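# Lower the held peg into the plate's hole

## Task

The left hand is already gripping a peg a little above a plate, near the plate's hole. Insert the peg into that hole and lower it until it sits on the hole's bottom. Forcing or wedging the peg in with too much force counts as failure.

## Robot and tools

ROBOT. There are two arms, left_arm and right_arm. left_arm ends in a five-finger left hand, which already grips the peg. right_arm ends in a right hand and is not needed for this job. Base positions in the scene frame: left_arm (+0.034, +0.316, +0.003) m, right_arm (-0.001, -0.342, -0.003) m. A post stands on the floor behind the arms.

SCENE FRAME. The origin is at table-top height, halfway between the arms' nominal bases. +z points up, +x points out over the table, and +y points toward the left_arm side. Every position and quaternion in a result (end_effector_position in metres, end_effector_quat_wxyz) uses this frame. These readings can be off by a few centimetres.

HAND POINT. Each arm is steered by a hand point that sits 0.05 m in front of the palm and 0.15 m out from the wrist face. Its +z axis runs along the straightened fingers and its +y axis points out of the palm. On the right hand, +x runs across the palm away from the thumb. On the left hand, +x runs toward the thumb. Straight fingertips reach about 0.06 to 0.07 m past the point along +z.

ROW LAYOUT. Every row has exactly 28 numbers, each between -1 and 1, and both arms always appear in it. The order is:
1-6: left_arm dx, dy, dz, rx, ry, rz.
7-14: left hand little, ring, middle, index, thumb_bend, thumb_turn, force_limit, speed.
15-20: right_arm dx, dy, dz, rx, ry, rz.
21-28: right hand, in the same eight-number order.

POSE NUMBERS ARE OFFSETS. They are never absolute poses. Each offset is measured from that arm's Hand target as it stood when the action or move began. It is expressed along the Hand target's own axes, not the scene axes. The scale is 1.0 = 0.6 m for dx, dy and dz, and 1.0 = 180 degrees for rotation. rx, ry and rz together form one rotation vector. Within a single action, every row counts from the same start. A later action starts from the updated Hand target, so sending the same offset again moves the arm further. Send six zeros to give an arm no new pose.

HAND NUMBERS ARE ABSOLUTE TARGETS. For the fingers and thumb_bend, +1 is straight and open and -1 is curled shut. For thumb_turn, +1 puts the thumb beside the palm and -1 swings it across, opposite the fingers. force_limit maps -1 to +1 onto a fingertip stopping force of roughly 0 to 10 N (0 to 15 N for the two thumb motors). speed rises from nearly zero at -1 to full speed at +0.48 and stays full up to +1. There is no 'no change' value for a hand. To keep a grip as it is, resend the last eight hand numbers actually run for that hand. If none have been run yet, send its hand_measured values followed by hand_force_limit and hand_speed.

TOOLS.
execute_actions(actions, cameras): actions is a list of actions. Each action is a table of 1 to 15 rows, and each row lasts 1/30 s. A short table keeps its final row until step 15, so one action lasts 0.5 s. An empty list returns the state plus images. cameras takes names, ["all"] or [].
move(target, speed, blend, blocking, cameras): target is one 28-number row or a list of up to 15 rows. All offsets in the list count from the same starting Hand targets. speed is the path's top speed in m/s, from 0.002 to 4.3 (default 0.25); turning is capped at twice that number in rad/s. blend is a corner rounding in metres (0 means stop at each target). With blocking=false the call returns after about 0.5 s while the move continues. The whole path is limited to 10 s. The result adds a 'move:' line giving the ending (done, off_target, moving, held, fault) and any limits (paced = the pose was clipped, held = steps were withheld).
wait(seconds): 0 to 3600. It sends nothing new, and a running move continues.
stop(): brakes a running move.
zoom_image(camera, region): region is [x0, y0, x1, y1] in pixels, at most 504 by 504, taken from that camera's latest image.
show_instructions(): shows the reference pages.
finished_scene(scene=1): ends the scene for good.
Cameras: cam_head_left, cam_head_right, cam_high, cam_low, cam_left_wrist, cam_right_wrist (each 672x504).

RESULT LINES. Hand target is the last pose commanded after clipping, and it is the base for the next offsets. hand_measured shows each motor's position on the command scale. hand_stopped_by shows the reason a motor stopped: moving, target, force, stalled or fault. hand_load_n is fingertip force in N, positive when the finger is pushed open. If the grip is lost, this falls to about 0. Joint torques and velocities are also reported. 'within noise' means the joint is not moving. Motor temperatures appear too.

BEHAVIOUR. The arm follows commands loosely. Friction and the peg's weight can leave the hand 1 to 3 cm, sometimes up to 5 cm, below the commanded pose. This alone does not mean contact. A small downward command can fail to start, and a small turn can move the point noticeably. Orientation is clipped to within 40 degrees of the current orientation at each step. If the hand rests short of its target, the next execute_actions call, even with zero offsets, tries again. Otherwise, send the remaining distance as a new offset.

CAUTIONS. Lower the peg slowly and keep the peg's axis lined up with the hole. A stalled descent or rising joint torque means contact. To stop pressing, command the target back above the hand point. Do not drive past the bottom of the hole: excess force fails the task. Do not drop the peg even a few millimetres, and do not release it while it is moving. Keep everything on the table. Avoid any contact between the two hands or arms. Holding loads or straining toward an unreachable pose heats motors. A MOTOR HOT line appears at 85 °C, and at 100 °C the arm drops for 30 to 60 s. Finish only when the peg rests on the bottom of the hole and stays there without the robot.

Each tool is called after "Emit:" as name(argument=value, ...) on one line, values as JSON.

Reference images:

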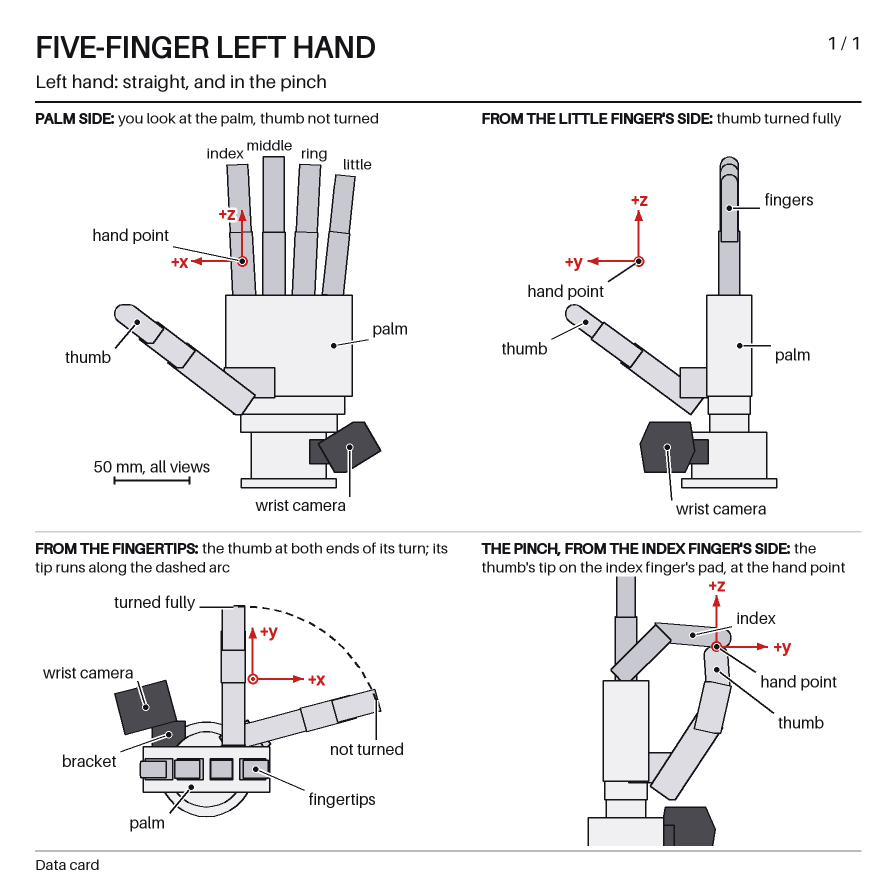

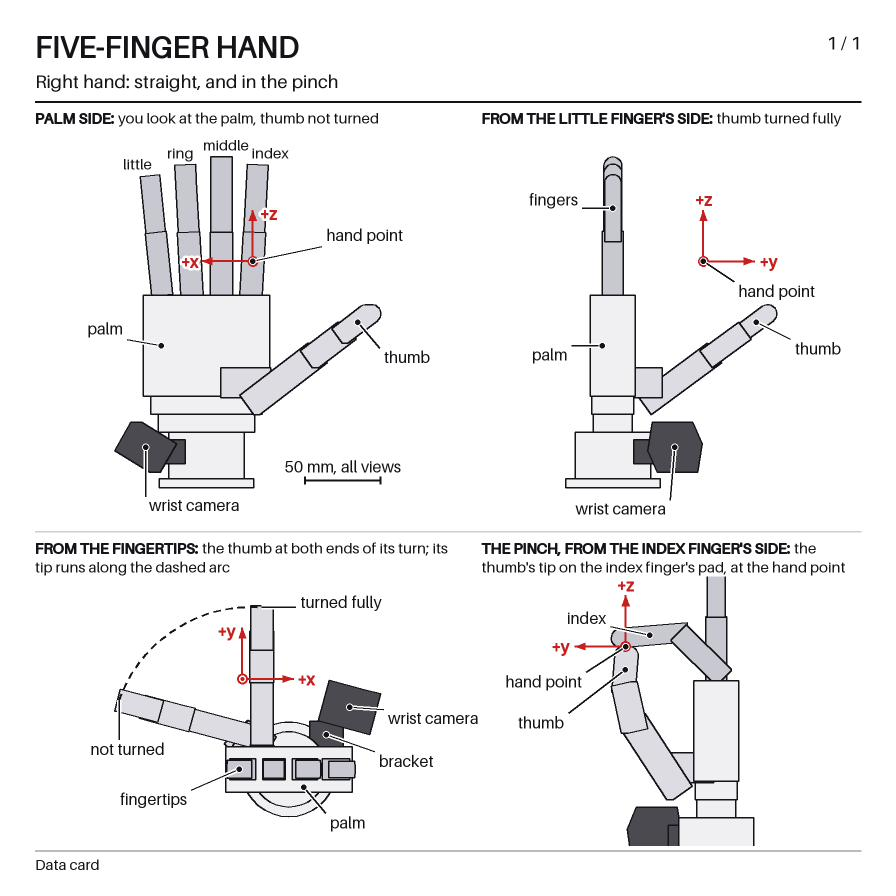

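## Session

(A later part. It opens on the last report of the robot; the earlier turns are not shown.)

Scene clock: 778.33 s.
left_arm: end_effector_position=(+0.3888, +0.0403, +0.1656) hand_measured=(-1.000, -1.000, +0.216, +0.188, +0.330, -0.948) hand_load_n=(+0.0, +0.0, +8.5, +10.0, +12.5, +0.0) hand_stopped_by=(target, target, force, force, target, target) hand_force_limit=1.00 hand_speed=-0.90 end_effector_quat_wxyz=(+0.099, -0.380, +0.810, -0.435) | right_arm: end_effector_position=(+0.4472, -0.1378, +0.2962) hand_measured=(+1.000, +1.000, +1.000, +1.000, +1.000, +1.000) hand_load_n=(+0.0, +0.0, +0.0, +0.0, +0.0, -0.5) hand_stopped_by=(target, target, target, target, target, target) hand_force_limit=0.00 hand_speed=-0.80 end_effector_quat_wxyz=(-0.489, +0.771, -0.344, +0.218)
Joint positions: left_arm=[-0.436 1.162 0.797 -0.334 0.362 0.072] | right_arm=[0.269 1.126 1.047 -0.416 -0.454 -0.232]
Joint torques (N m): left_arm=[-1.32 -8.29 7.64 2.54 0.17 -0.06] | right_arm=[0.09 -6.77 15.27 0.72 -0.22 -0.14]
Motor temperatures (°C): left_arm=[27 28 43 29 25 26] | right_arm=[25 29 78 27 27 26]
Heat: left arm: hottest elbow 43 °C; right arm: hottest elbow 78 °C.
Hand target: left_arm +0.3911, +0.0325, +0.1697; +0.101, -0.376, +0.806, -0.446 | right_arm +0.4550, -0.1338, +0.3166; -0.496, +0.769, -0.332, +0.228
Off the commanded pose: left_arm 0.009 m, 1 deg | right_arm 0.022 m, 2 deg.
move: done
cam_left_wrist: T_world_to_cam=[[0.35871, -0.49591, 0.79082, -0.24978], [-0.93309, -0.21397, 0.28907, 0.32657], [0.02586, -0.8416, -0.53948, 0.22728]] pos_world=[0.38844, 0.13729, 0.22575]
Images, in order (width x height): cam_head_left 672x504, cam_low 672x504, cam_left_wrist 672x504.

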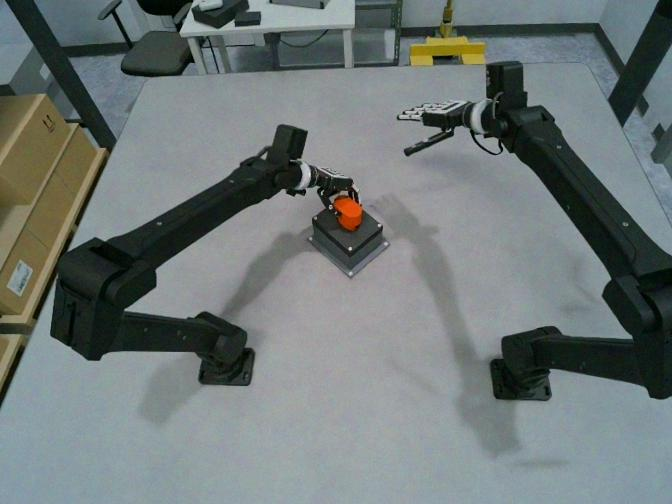

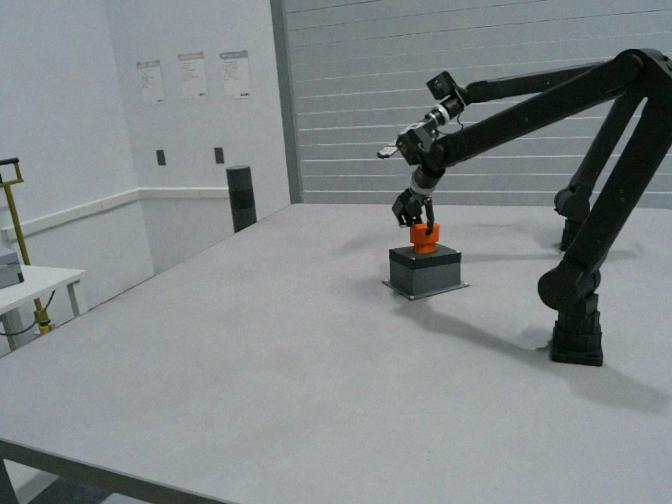

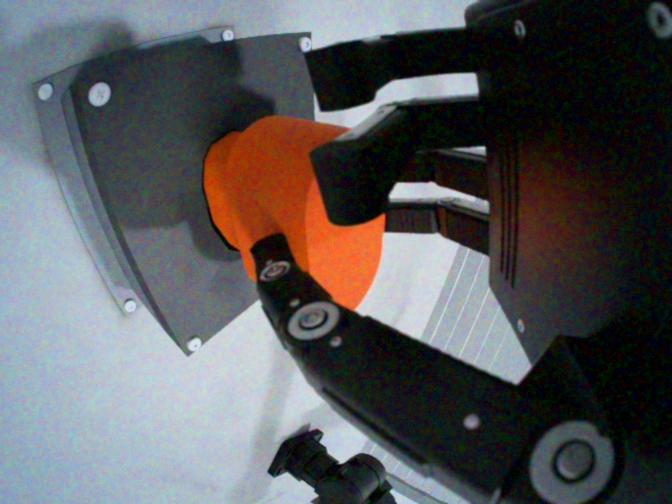

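Emit:
move(target=[[-0.0028,0.0118,0.0115,0,0,0,-1.0,-1.0,0.216,0.188,0.324,-0.948,1.0,-0.9,0,0,0,0,0,0,1,1,1,1,1,1,0,-0.8]], speed=0.03, cameras=["cam_low","cam_left_wrist","cam_head_left"])

Emit:
zoom_image(camera="cam_low", region=[405, 220, 445, 260])

Emit:
zoom_image(camera="cam_left_wrist", region=[180, 110, 260, 260])

Scene clock: 787.10 s.
left_arm: end_effector_position=(+0.3893, +0.0402, +0.1547) hand_measured=(-1.000, -1.000, +0.216, +0.188, +0.330, -0.948) hand_load_n=(+0.0, +0.0, +8.0, +10.0, +12.5, -0.5) hand_stopped_by=(target, target, force, force, target, target) hand_force_limit=1.00 hand_speed=-0.90 end_effector_quat_wxyz=(+0.098, -0.381, +0.810, -0.434) | right_arm: end_effector_position=(+0.4472, -0.1378, +0.2962) hand_measured=(+1.000, +1.000, +1.000, +1.000, +1.000, +1.000) hand_load_n=(+0.0, +0.0, +0.0, +0.0, +0.0, -0.5) hand_stopped_by=(target, target, target, target, target, target) hand_force_limit=0.00 hand_speed=-0.80 end_effector_quat_wxyz=(-0.489, +0.771, -0.344, +0.218)
Joint positions: left_arm=[-0.437 1.177 0.78 -0.305 0.36 0.072] | right_arm=[0.269 1.126 1.047 -0.416 -0.454 -0.232]
Joint torques (N m): left_arm=[-1.2 -8.35 7.6 2.59 0.27 -0.12] | right_arm=[0.09 -6.71 15.27 0.72 -0.21 -0.14]
Motor temperatures (°C): left_arm=[27 28 42 29 25 26] | right_arm=[25 29 78 27 27 26]
Heat: left arm: hottest elbow 42 °C; right arm: hottest elbow 78 °C.
Hand target: left_arm +0.3921, +0.0313, +0.1599; +0.101, -0.375, +0.806, -0.446 | right_arm +0.4550, -0.1338, +0.3166; -0.496, +0.769, -0.332, +0.228
Off the commanded pose: left_arm 0.011 m, 2 deg | right_arm 0.022 m, 2 deg.
move: off_target (left_arm)
cam_left_wrist: T_world_to_cam=[[0.36125, -0.49764, 0.78858, -0.24185], [-0.93212, -0.21573, 0.29086, 0.32957], [0.02538, -0.84013, -0.54179, 0.22181]] pos_world=[0.38894, 0.13709, 0.21504]
Images, in order (width x height): cam_head_left 672x504, cam_low 672x504, cam_left_wrist 672x504.

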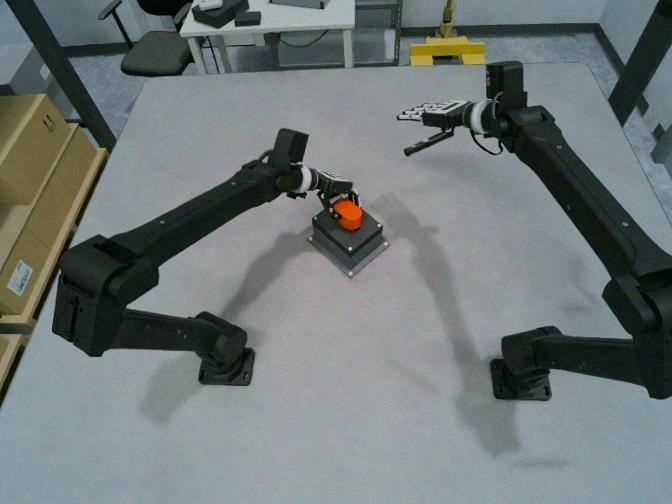

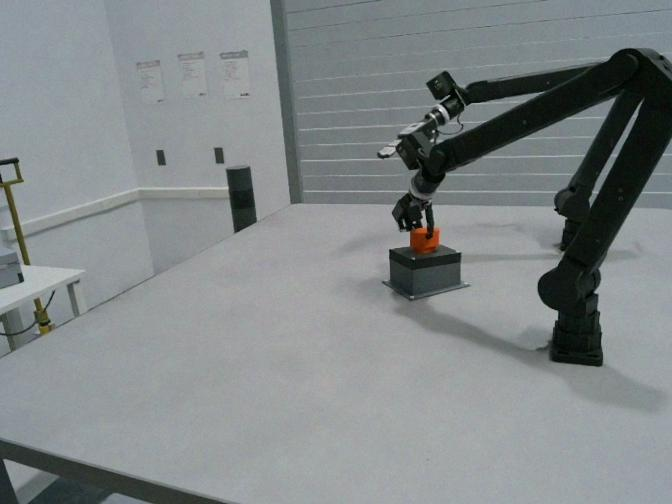

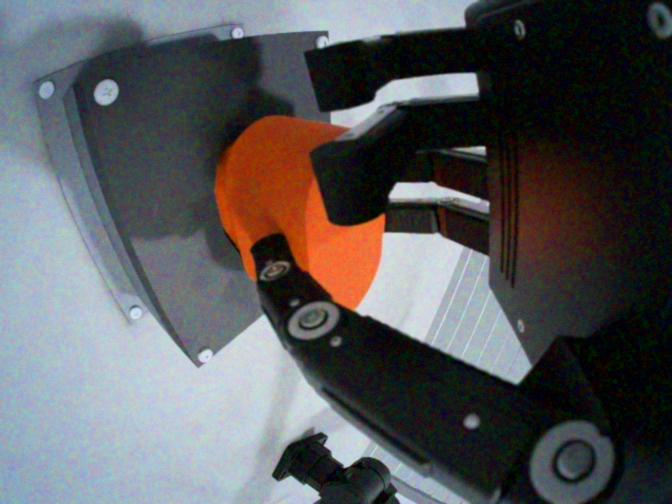

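Scaled by 12.600 from the camera's image (finer frame: 960x720).

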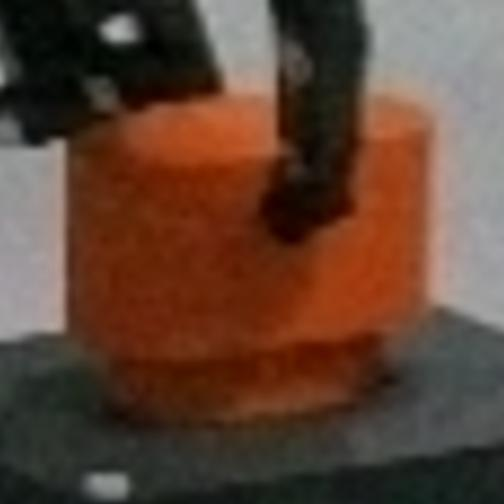

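Scaled by 3.360 from the camera's image (finer frame: 960x720).

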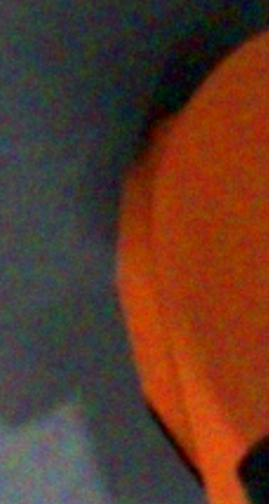

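Emit:
move(target=[[-0.0008,0.0088,0.0078,0,0,0,-1.0,-1.0,0.216,0.188,0.324,-0.948,1.0,-0.9,0,0,0,0,0,0,1,1,1,1,1,1,0,-0.8]], speed=0.03, cameras=["cam_low","cam_left_wrist","cam_head_left"])

Emit:
zoom_image(camera="cam_low", region=[405, 220, 445, 260])

Scene clock: 791.80 s.
left_arm: end_effector_position=(+0.3895, +0.0400, +0.1486) hand_measured=(-1.000, -1.000, +0.216, +0.188, +0.330, -0.948) hand_load_n=(+0.0, +0.0, +8.0, +10.0, +12.5, +0.0) hand_stopped_by=(target, target, force, force, target, target) hand_force_limit=1.00 hand_speed=-0.90 end_effector_quat_wxyz=(+0.099, -0.381, +0.810, -0.434) | right_arm: end_effector_position=(+0.4472, -0.1378, +0.2962) hand_measured=(+1.000, +1.000, +1.000, +1.000, +1.000, +1.000) hand_load_n=(+0.0, +0.0, +0.0, +0.0, +0.0, +0.0) hand_stopped_by=(target, target, target, target, target, target) hand_force_limit=0.00 hand_speed=-0.80 end_effector_quat_wxyz=(-0.489, +0.771, -0.344, +0.218)
Joint positions: left_arm=[-0.438 1.185 0.768 -0.284 0.357 0.072] | right_arm=[0.269 1.126 1.047 -0.416 -0.454 -0.232]
Joint torques (N m): left_arm=[-1.85 -8.29 7.6 2.8 0.26 -0.11] | right_arm=[0.15 -6.71 15.27 0.7 -0.22 -0.14]
Motor temperatures (°C): left_arm=[27 28 42 30 25 26] | right_arm=[25 29 78 27 27 26]
Heat: left arm: hottest elbow 42 °C; right arm: hottest elbow 78 °C.
Hand target: left_arm +0.3921, +0.0304, +0.1529; +0.101, -0.376, +0.806, -0.446 | right_arm +0.4550, -0.1338, +0.3166; -0.496, +0.769, -0.332, +0.228
Off the commanded pose: left_arm 0.011 m, 2 deg | right_arm 0.022 m, 2 deg.
move: off_target (left_arm)
cam_left_wrist: T_world_to_cam=[[0.36054, -0.49746, 0.78902, -0.23704], [-0.93235, -0.21676, 0.28938, 0.33182], [0.02707, -0.83997, -0.54195, 0.21761]] pos_world=[0.38895, 0.1368, 0.20894]
Images, in order (width x height): cam_head_left 672x504, cam_low 672x504, cam_left_wrist 672x504.

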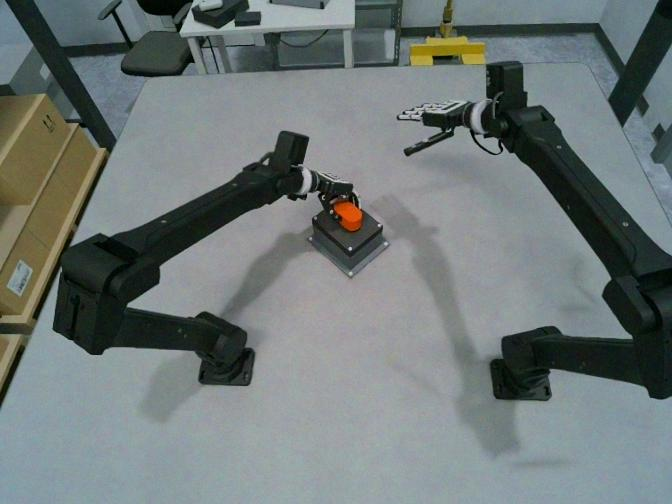

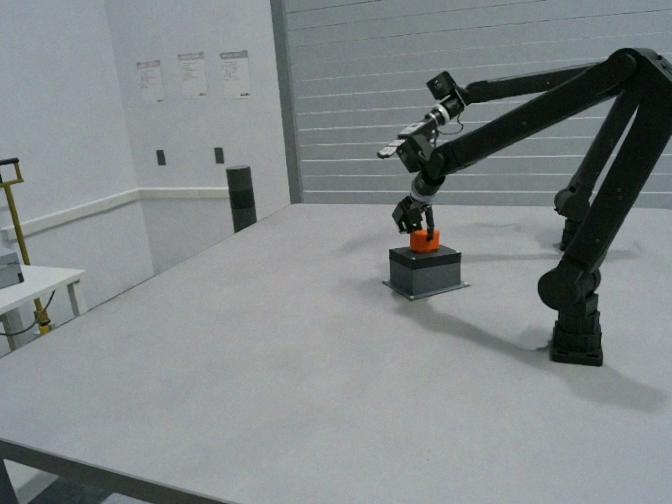

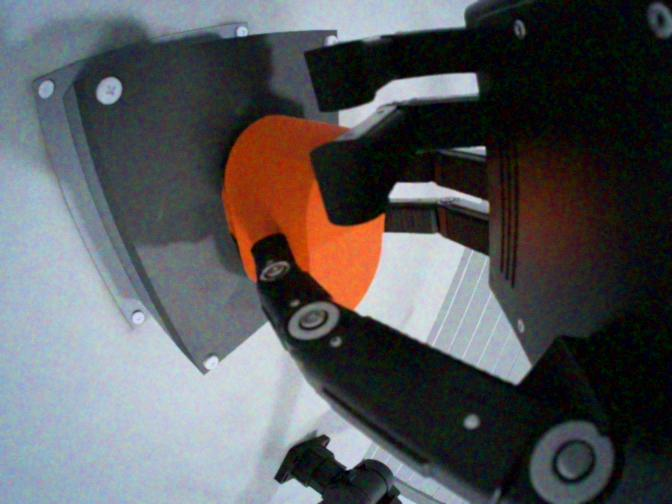

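Scaled by 12.600 from the camera's image (finer frame: 960x720).

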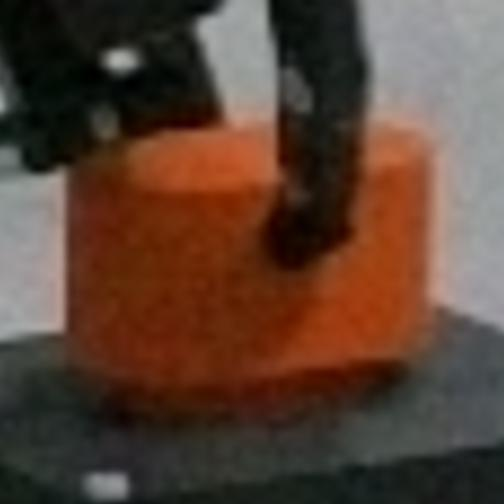

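Emit:
move(target=[[-0.0026,0.0072,0.0038,0,0,0,-1.0,-1.0,0.216,0.188,0.324,-0.948,1.0,-0.9,0,0,0,0,0,0,1,1,1,1,1,1,0,-0.8]], speed=0.02, cameras=["cam_low","cam_left_wrist","cam_head_left"])

Emit:
zoom_image(camera="cam_low", region=[405, 220, 445, 260])

Scene clock: 796.30 s.
left_arm: end_effector_position=(+0.3899, +0.0397, +0.1475) hand_measured=(-1.000, -1.000, +0.216, +0.188, +0.330, -0.948) hand_load_n=(+0.0, +0.0, +6.5, +9.5, +13.0, +0.5) hand_stopped_by=(target, target, force, force, target, target) hand_force_limit=1.00 hand_speed=-0.90 end_effector_quat_wxyz=(+0.101, -0.381, +0.809, -0.436) | right_arm: end_effector_position=(+0.4472, -0.1378, +0.2962) hand_measured=(+1.000, +1.000, +1.000, +1.000, +1.000, +1.000) hand_load_n=(+0.0, +0.0, +0.0, +0.0, +0.0, +0.0) hand_stopped_by=(target, target, target, target, target, target) hand_force_limit=0.00 hand_speed=-0.80 end_effector_quat_wxyz=(-0.489, +0.771, -0.344, +0.218)
Joint positions: left_arm=[-0.438 1.185 0.762 -0.271 0.357 0.07] | right_arm=[0.269 1.126 1.047 -0.416 -0.454 -0.232]
Joint torques (N m): left_arm=[-1.55 -7.36 7.2 2.8 0.33 -0.08] | right_arm=[0.09 -6.77 15.27 0.7 -0.22 -0.14]
Motor temperatures (°C): left_arm=[27 28 42 30 25 26] | right_arm=[25 29 78 27 27 26]
Heat: left arm: hottest elbow 42 °C; right arm: hottest elbow 78 °C.
Hand target: left_arm +0.3921, +0.0315, +0.1477; +0.101, -0.376, +0.806, -0.446 | right_arm +0.4550, -0.1338, +0.3166; -0.496, +0.769, -0.332, +0.228
Off the commanded pose: left_arm 0.009 m, 1 deg | right_arm 0.022 m, 2 deg.
move: done
cam_left_wrist: T_world_to_cam=[[0.35689, -0.49411, 0.79277, -0.23581], [-0.93364, -0.21652, 0.28536, 0.33351], [0.03065, -0.84201, -0.53859, 0.21497]] pos_world=[0.38895, 0.1367, 0.20755]
Images, in order (width x height): cam_head_left 672x504, cam_low 672x504, cam_left_wrist 672x504.

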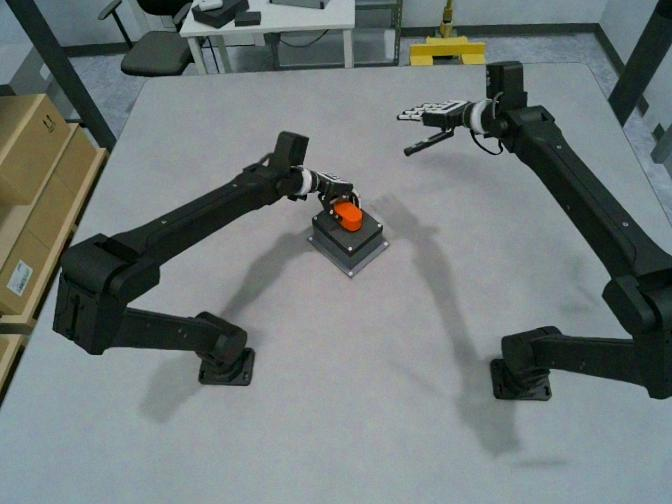

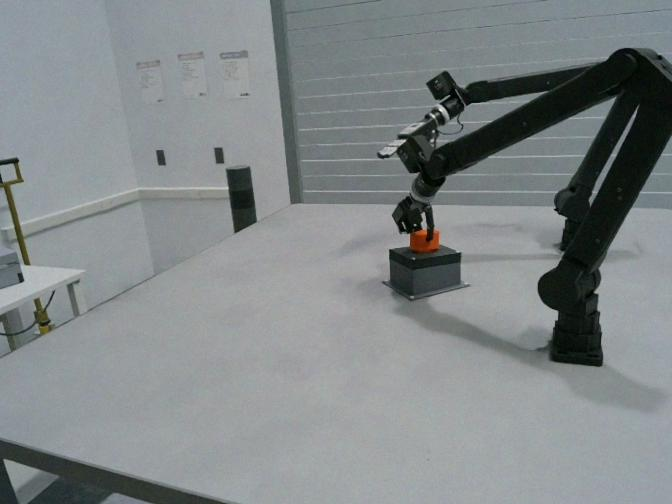

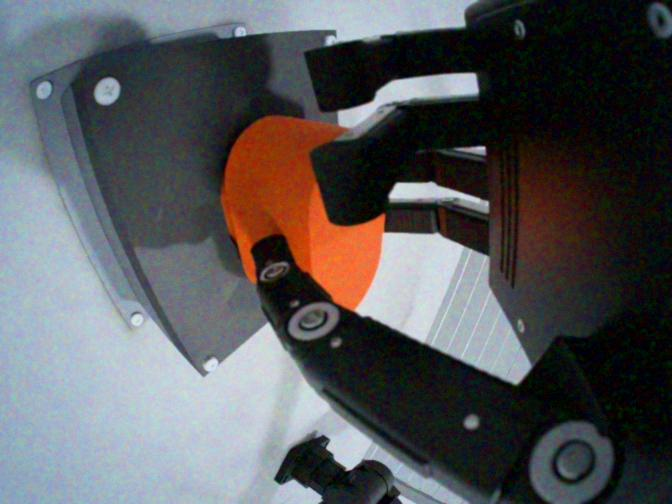

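Scaled by 12.600 from the camera's image (finer frame: 960x720).

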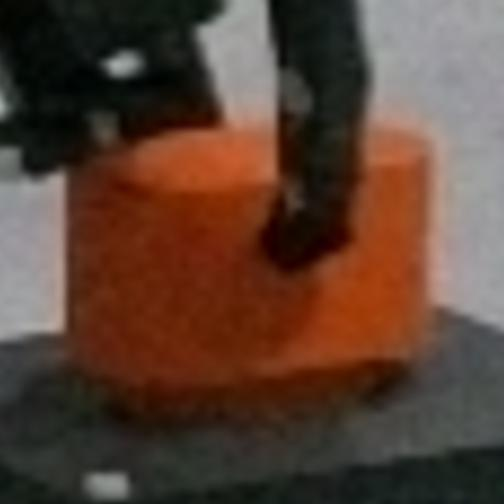

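Emit:
move(target=[[-0.0011,0.0053,0.0039,0,0,0,-1.0,-1.0,0.216,0.188,0.324,-0.948,1.0,-0.9,0,0,0,0,0,0,1,1,1,1,1,1,0,-0.8]], speed=0.02, cameras=["cam_low","cam_left_wrist","cam_head_left","cam_right_wrist"])

Emit:
zoom_image(camera="cam_low", region=[405, 220, 445, 260])

Emit:
zoom_image(camera="cam_right_wrist", region=[390, 300, 490, 400])

Emit:
zoom_image(camera="cam_head_left", region=[325, 190, 370, 240])

Emit:
zoom_image(camera="cam_left_wrist", region=[200, 110, 280, 290])

Scene clock: 816.93 s.
left_arm: end_effector_position=(+0.3903, +0.0391, +0.1471) hand_measured=(-1.000, -1.000, +0.216, +0.188, +0.330, -0.948) hand_load_n=(-0.5, +0.0, +5.5, +9.0, +13.0, +0.5) hand_stopped_by=(target, target, force, force, target, target) hand_force_limit=1.00 hand_speed=-0.90 end_effector_quat_wxyz=(+0.102, -0.380, +0.808, -0.439) | right_arm: end_effector_position=(+0.4472, -0.1378, +0.2962) hand_measured=(+1.000, +1.000, +1.000, +1.000, +1.000, +1.000) hand_load_n=(+0.0, +0.0, +0.0, -0.5, +0.0, +0.0) hand_stopped_by=(target, target, target, target, target, target) hand_force_limit=0.00 hand_speed=-0.80 end_effector_quat_wxyz=(-0.489, +0.771, -0.344, +0.218)
Joint positions: left_arm=[-0.438 1.185 0.757 -0.259 0.359 0.067] | right_arm=[0.269 1.126 1.047 -0.416 -0.454 -0.232]
Joint torques (N m): left_arm=[-1.44 -7.06 7.09 2.91 0.3 -0.05] | right_arm=[0.15 -6.71 15.28 0.7 -0.22 -0.14]
Motor temperatures (°C): left_arm=[27 27 42 30 25 26] | right_arm=[25 29 79 27 27 26]
Heat: left arm: hottest elbow 42 °C; right arm: hottest elbow 79 °C.
Hand target: left_arm +0.3920, +0.0314, +0.1439; +0.101, -0.376, +0.806, -0.446 | right_arm +0.4550, -0.1338, +0.3166; -0.496, +0.769, -0.332, +0.228
Off the commanded pose: left_arm 0.009 m, 1 deg | right_arm 0.022 m, 2 deg.
move: done
cam_left_wrist: T_world_to_cam=[[0.3539, -0.48994, 0.79669, -0.23547], [-0.93468, -0.21581, 0.28249, 0.3346], [0.03353, -0.84462, -0.53431, 0.21259]] pos_world=[0.38895, 0.1364, 0.20667]
cam_right_wrist: T_world_to_cam=[[-0.13288, -0.42705, -0.89441, 0.26733], [-0.95914, 0.28283, 0.00745, 0.47299], [0.24979, 0.85886, -0.44718, 0.25716]] pos_world=[0.42495, -0.24047, 0.35057]
Images, in order (width x height): cam_head_left 672x504, cam_low 672x504, cam_left_wrist 672x504, cam_right_wrist 672x504.

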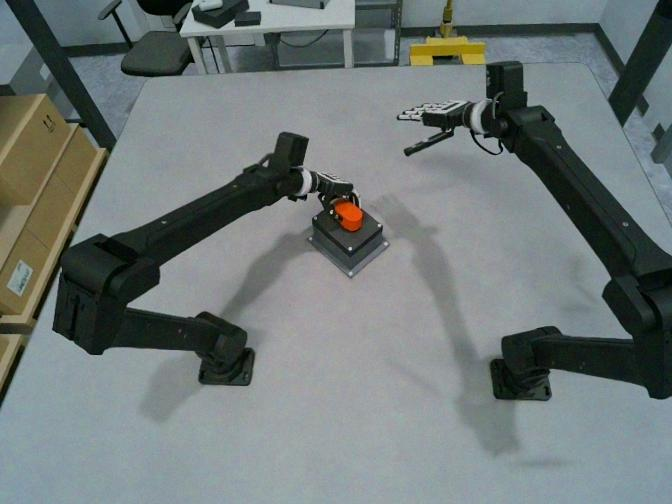

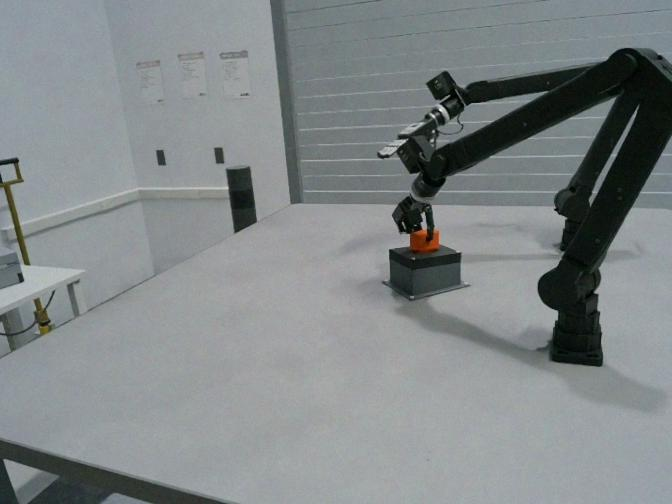

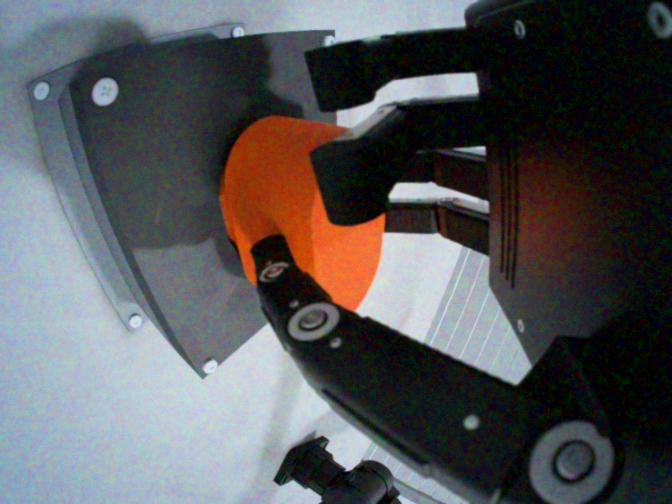

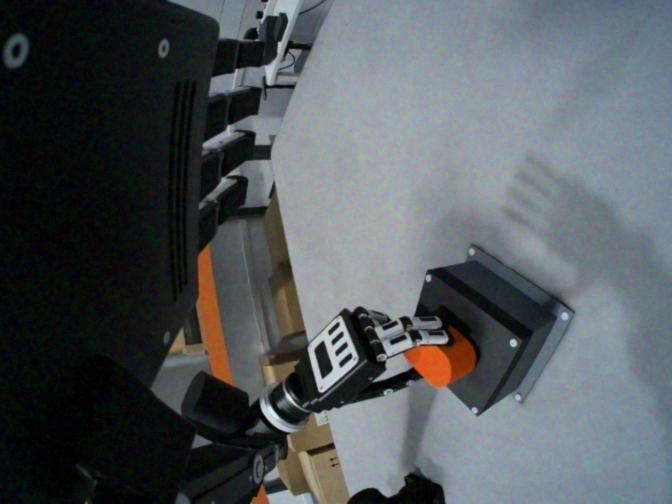

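Scaled by 12.600 from the camera's image (finer frame: 960x720).

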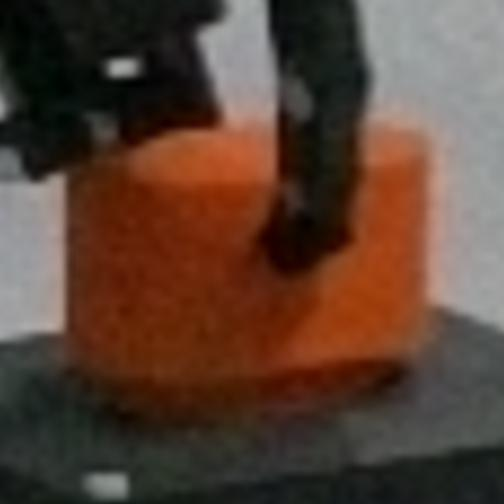

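Scaled by 5.040 from the camera's image (finer frame: 960x720).

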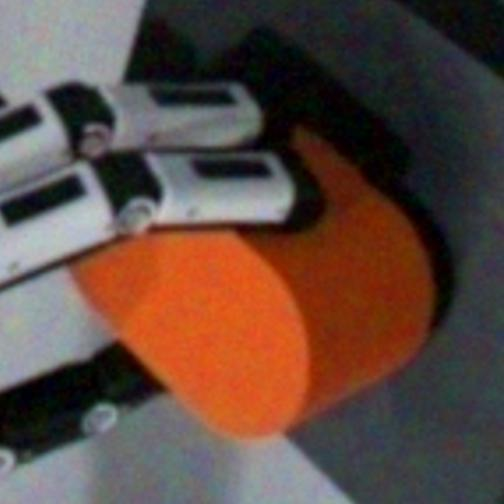

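Scaled by 10.080 from the camera's image (finer frame: 960x720).

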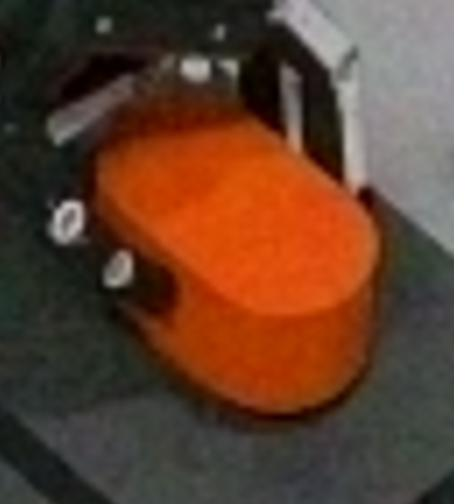

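Scaled by 2.800 from the camera's image (finer frame: 960x720).

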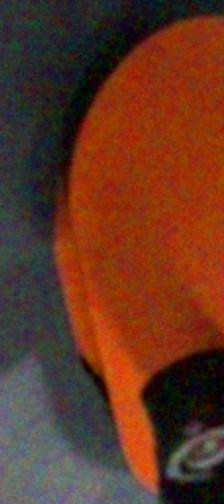

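Emit:
move(target=[[-0.0023,0.0066,-0.0097,0,0,0,-1.0,-1.0,0.216,0.188,0.324,-0.948,1.0,-0.9,0,0,0,0,0,0,1,1,1,1,1,1,0,-0.8]], speed=0.02, cameras=["cam_low","cam_left_wrist","cam_head_left"])

Emit:
zoom_image(camera="cam_low", region=[405, 220, 445, 260])

Emit:
zoom_image(camera="cam_left_wrist", region=[200, 110, 280, 290])

Emit:
zoom_image(camera="cam_head_left", region=[325, 190, 370, 240])

Scene clock: 835.43 s.
left_arm: end_effector_position=(+0.3895, +0.0392, +0.1468) hand_measured=(-1.000, -1.000, +0.216, +0.188, +0.330, -0.948) hand_load_n=(+0.0, +0.0, +6.0, +9.5, +12.5, +0.5) hand_stopped_by=(target, target, force, force, target, target) hand_force_limit=1.00 hand_speed=-0.90 end_effector_quat_wxyz=(+0.102, -0.379, +0.807, -0.441) | right_arm: end_effector_position=(+0.4472, -0.1378, +0.2962) hand_measured=(+1.000, +1.000, +1.000, +1.000, +1.000, +1.000) hand_load_n=(+0.0, +0.0, +0.0, +0.0, +0.0, +0.0) hand_stopped_by=(target, target, target, target, target, target) hand_force_limit=0.00 hand_speed=-0.80 end_effector_quat_wxyz=(-0.489, +0.771, -0.344, +0.218)
Joint positions: left_arm=[-0.438 1.181 0.752 -0.252 0.36 0.067] | right_arm=[0.269 1.126 1.047 -0.416 -0.454 -0.232]
Joint torques (N m): left_arm=[-0.85 -8.18 6.43 2.26 0.53 0] | right_arm=[0.09 -6.71 15.27 0.72 -0.21 -0.14]
Motor temperatures (°C): left_arm=[27 27 41 30 25 26] | right_arm=[25 29 79 27 27 26]
Heat: left arm: hottest elbow 41 °C; right arm: hottest elbow 79 °C.
Hand target: left_arm +0.3881, +0.0374, +0.1439; +0.101, -0.376, +0.806, -0.446 | right_arm +0.4550, -0.1338, +0.3166; -0.496, +0.769, -0.332, +0.228
Off the commanded pose: left_arm 0.004 m, 1 deg | right_arm 0.022 m, 2 deg.
move: done
cam_left_wrist: T_world_to_cam=[[0.35039, -0.48809, 0.79937, -0.23394], [-0.93597, -0.21392, 0.27965, 0.33493], [0.0345, -0.84617, -0.53179, 0.21181]] pos_world=[0.38815, 0.13669, 0.20598]
Images, in order (width x height): cam_head_left 672x504, cam_low 672x504, cam_left_wrist 672x504.

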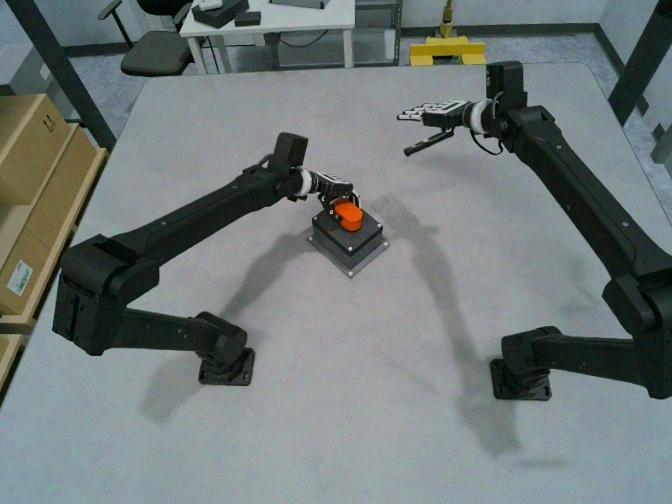

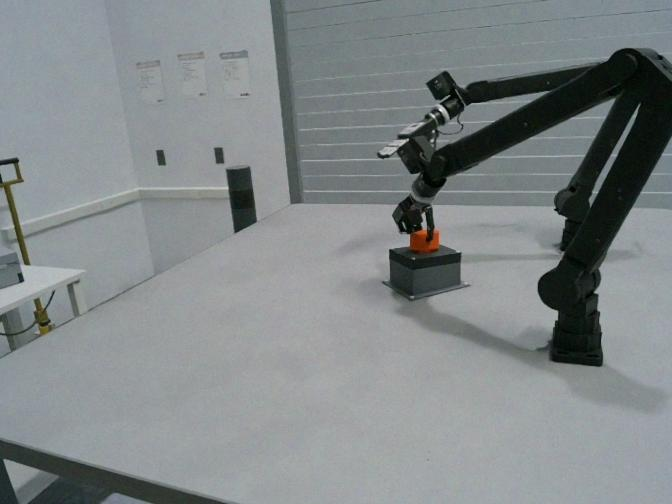

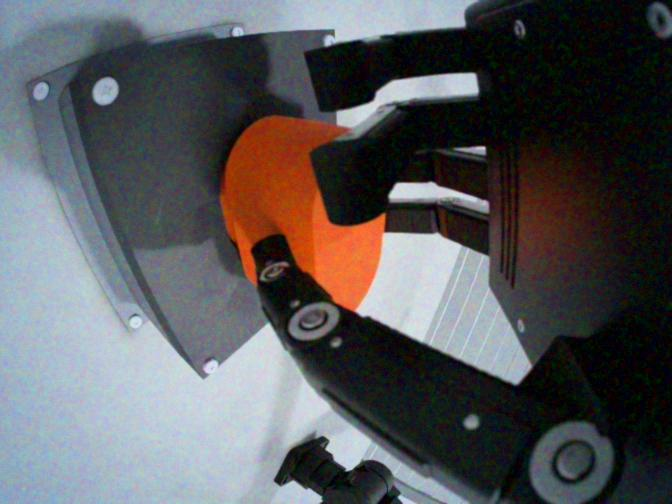

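Scaled by 12.600 from the camera's image (finer frame: 960x720).

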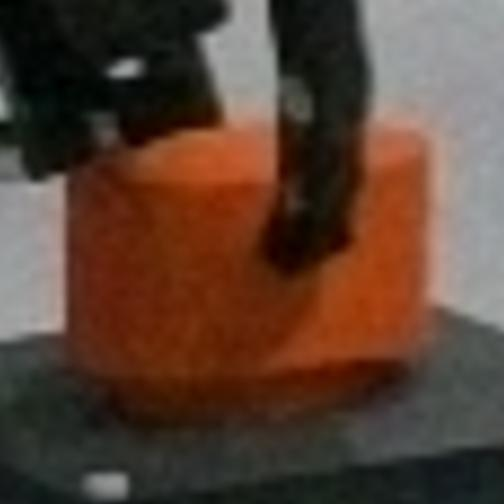

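Scaled by 2.800 from the camera's image (finer frame: 960x720).

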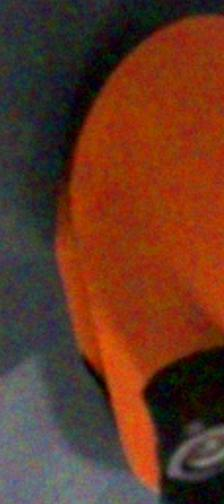

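Scaled by 10.080 from the camera's image (finer frame: 960x720).

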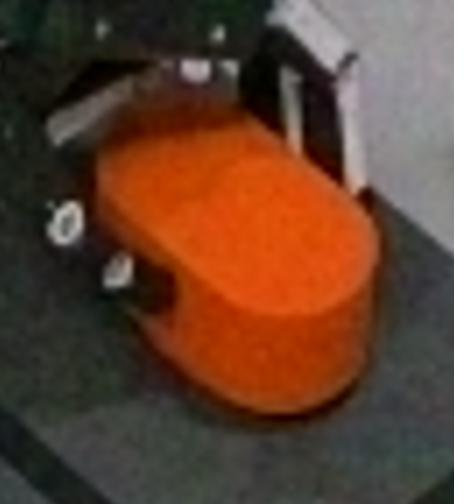

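Emit:
move(target=[[0.002,-0.0093,-0.0068,0,0,0,-1.0,-1.0,0.216,0.188,0.324,-0.948,1.0,-0.9,0,0,0,0,0,0,1,1,1,1,1,1,0,-0.8]], speed=0.03, cameras=[])

Emit:
move(target=[[0,0,0,0,0,0,-1.0,-1.0,0.30,0.27,0.42,-0.948,1.0,-0.9,0,0,0,0,0,0,1,1,1,1,1,1,0,-0.8]], speed=0.03, cameras=["cam_low","cam_left_wrist","cam_head_left"])

Emit:
zoom_image(camera="cam_low", region=[405, 220, 445, 260])

Emit:
zoom_image(camera="cam_left_wrist", region=[150, 60, 450, 360])

Scene clock: 856.10 s.
left_arm: end_effector_position=(+0.3895, +0.0392, +0.1469) hand_measured=(-1.000, -1.000, +0.216, +0.188, +0.330, -0.948) hand_load_n=(+0.0, +0.0, +6.0, +9.5, +12.5, +0.5) hand_stopped_by=(target, target, force, force, target, target) hand_force_limit=1.00 hand_speed=-0.90 end_effector_quat_wxyz=(+0.102, -0.379, +0.807, -0.441) | right_arm: end_effector_position=(+0.4472, -0.1378, +0.2962) hand_measured=(+1.000, +1.000, +1.000, +1.000, +1.000, +1.000) hand_load_n=(+0.0, +0.0, +0.0, +0.0, +0.0, +0.0) hand_stopped_by=(target, target, target, target, target, target) hand_force_limit=0.00 hand_speed=-0.80 end_effector_quat_wxyz=(-0.489, +0.771, -0.344, +0.218)
Joint positions: left_arm=[-0.438 1.181 0.752 -0.252 0.36 0.067] | right_arm=[0.269 1.126 1.047 -0.416 -0.454 -0.232]
Joint torques (N m): left_arm=[-0.56 -8.94 7.41 1.46 0.49 0] | right_arm=[0.09 -6.77 15.27 0.72 -0.21 -0.14]
Motor temperatures (°C): left_arm=[27 27 40 30 25 26] | right_arm=[25 29 80 27 27 26]
Heat: left arm: hottest elbow 40 °C; right arm: hottest elbow 80 °C.
Hand target: left_arm +0.3881, +0.0374, +0.1508; +0.101, -0.376, +0.806, -0.446 | right_arm +0.4550, -0.1338, +0.3166; -0.496, +0.769, -0.332, +0.228
Off the commanded pose: left_arm 0.005 m, 1 deg | right_arm 0.022 m, 2 deg.
move: done

Scene clock: 857.00 s.
left_arm: end_effector_position=(+0.3885, +0.0388, +0.1474) hand_measured=(-1.000, -1.000, +0.300, +0.270, +0.420, -0.948) hand_load_n=(+0.0, +0.0, +0.0, +0.0, +0.0, +0.0) hand_stopped_by=(target, target, target, target, target, target) hand_force_limit=1.00 hand_speed=-0.90 end_effector_quat_wxyz=(+0.100, -0.378, +0.807, -0.442) | right_arm: end_effector_position=(+0.4472, -0.1378, +0.2962) hand_measured=(+1.000, +1.000, +1.000, +1.000, +1.000, +1.000) hand_load_n=(+0.0, +0.0, +0.0, +0.0, +0.0, +0.0) hand_stopped_by=(target, target, target, target, target, target) hand_force_limit=0.00 hand_speed=-0.80 end_effector_quat_wxyz=(-0.489, +0.771, -0.344, +0.218)
Joint positions: left_arm=[-0.438 1.18 0.752 -0.254 0.365 0.067] | right_arm=[0.269 1.126 1.047 -0.416 -0.454 -0.232]
Joint torques (N m): left_arm=[-0.67 -9.64 7.42 1.51 0.36 0] | right_arm=[0.15 -6.71 15.27 0.7 -0.22 -0.14]
Motor temperatures (°C): left_arm=[27 27 40 30 25 26] | right_arm=[25 29 80 27 27 26]
Heat: left arm: hottest elbow 40 °C; right arm: hottest elbow 80 °C.
Hand target: left_arm +0.3880, +0.0374, +0.1509; +0.101, -0.376, +0.806, -0.446 | right_arm +0.4550, -0.1338, +0.3166; -0.496, +0.769, -0.332, +0.228
Off the commanded pose: left_arm 0.004 m, 1 deg | right_arm 0.022 m, 2 deg.
move: done
cam_left_wrist: T_world_to_cam=[[0.34993, -0.48738, 0.80001, -0.2342], [-0.93628, -0.20986, 0.28169, 0.33336], [0.0306, -0.8476, -0.52975, 0.21316]] pos_world=[0.38754, 0.13649, 0.20638]
Images, in order (width x height): cam_head_left 672x504, cam_low 672x504, cam_left_wrist 672x504.

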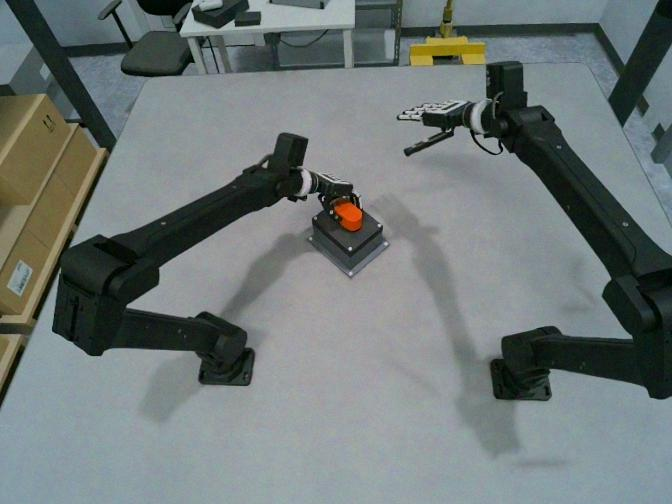

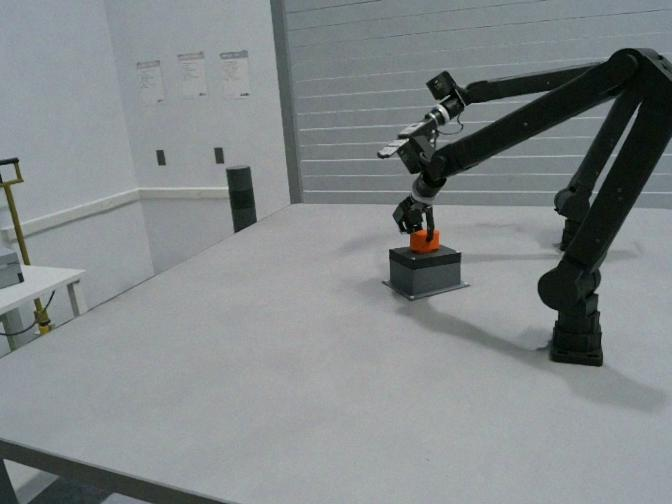

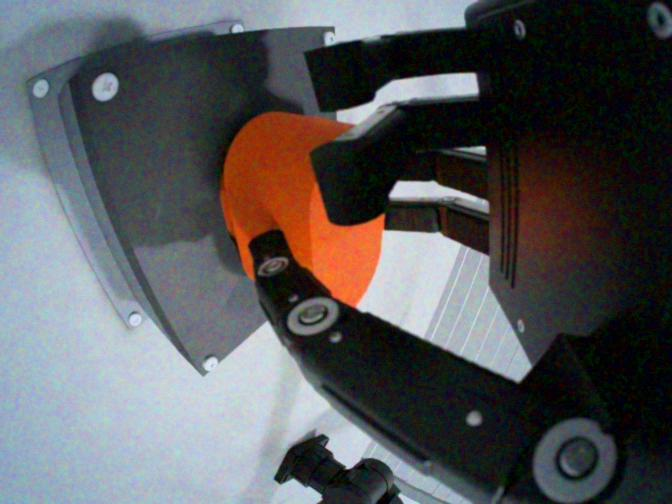

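Scaled by 12.600 from the camera's image (finer frame: 960x720).

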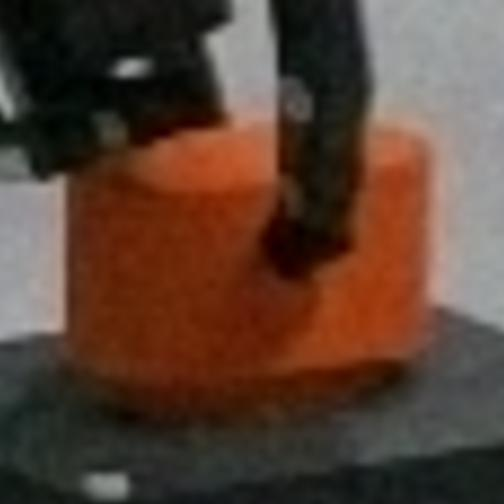

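Scaled by 1.680 from the camera's image (finer frame: 960x720).

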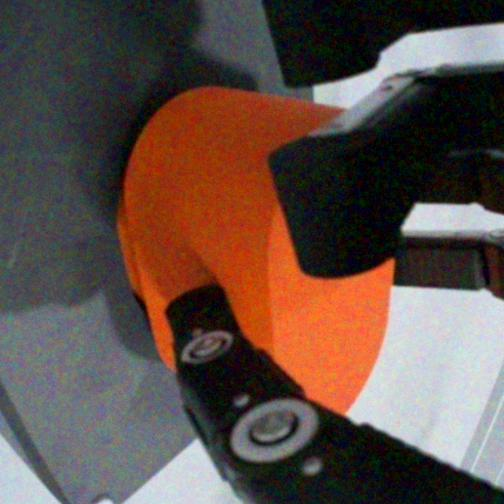

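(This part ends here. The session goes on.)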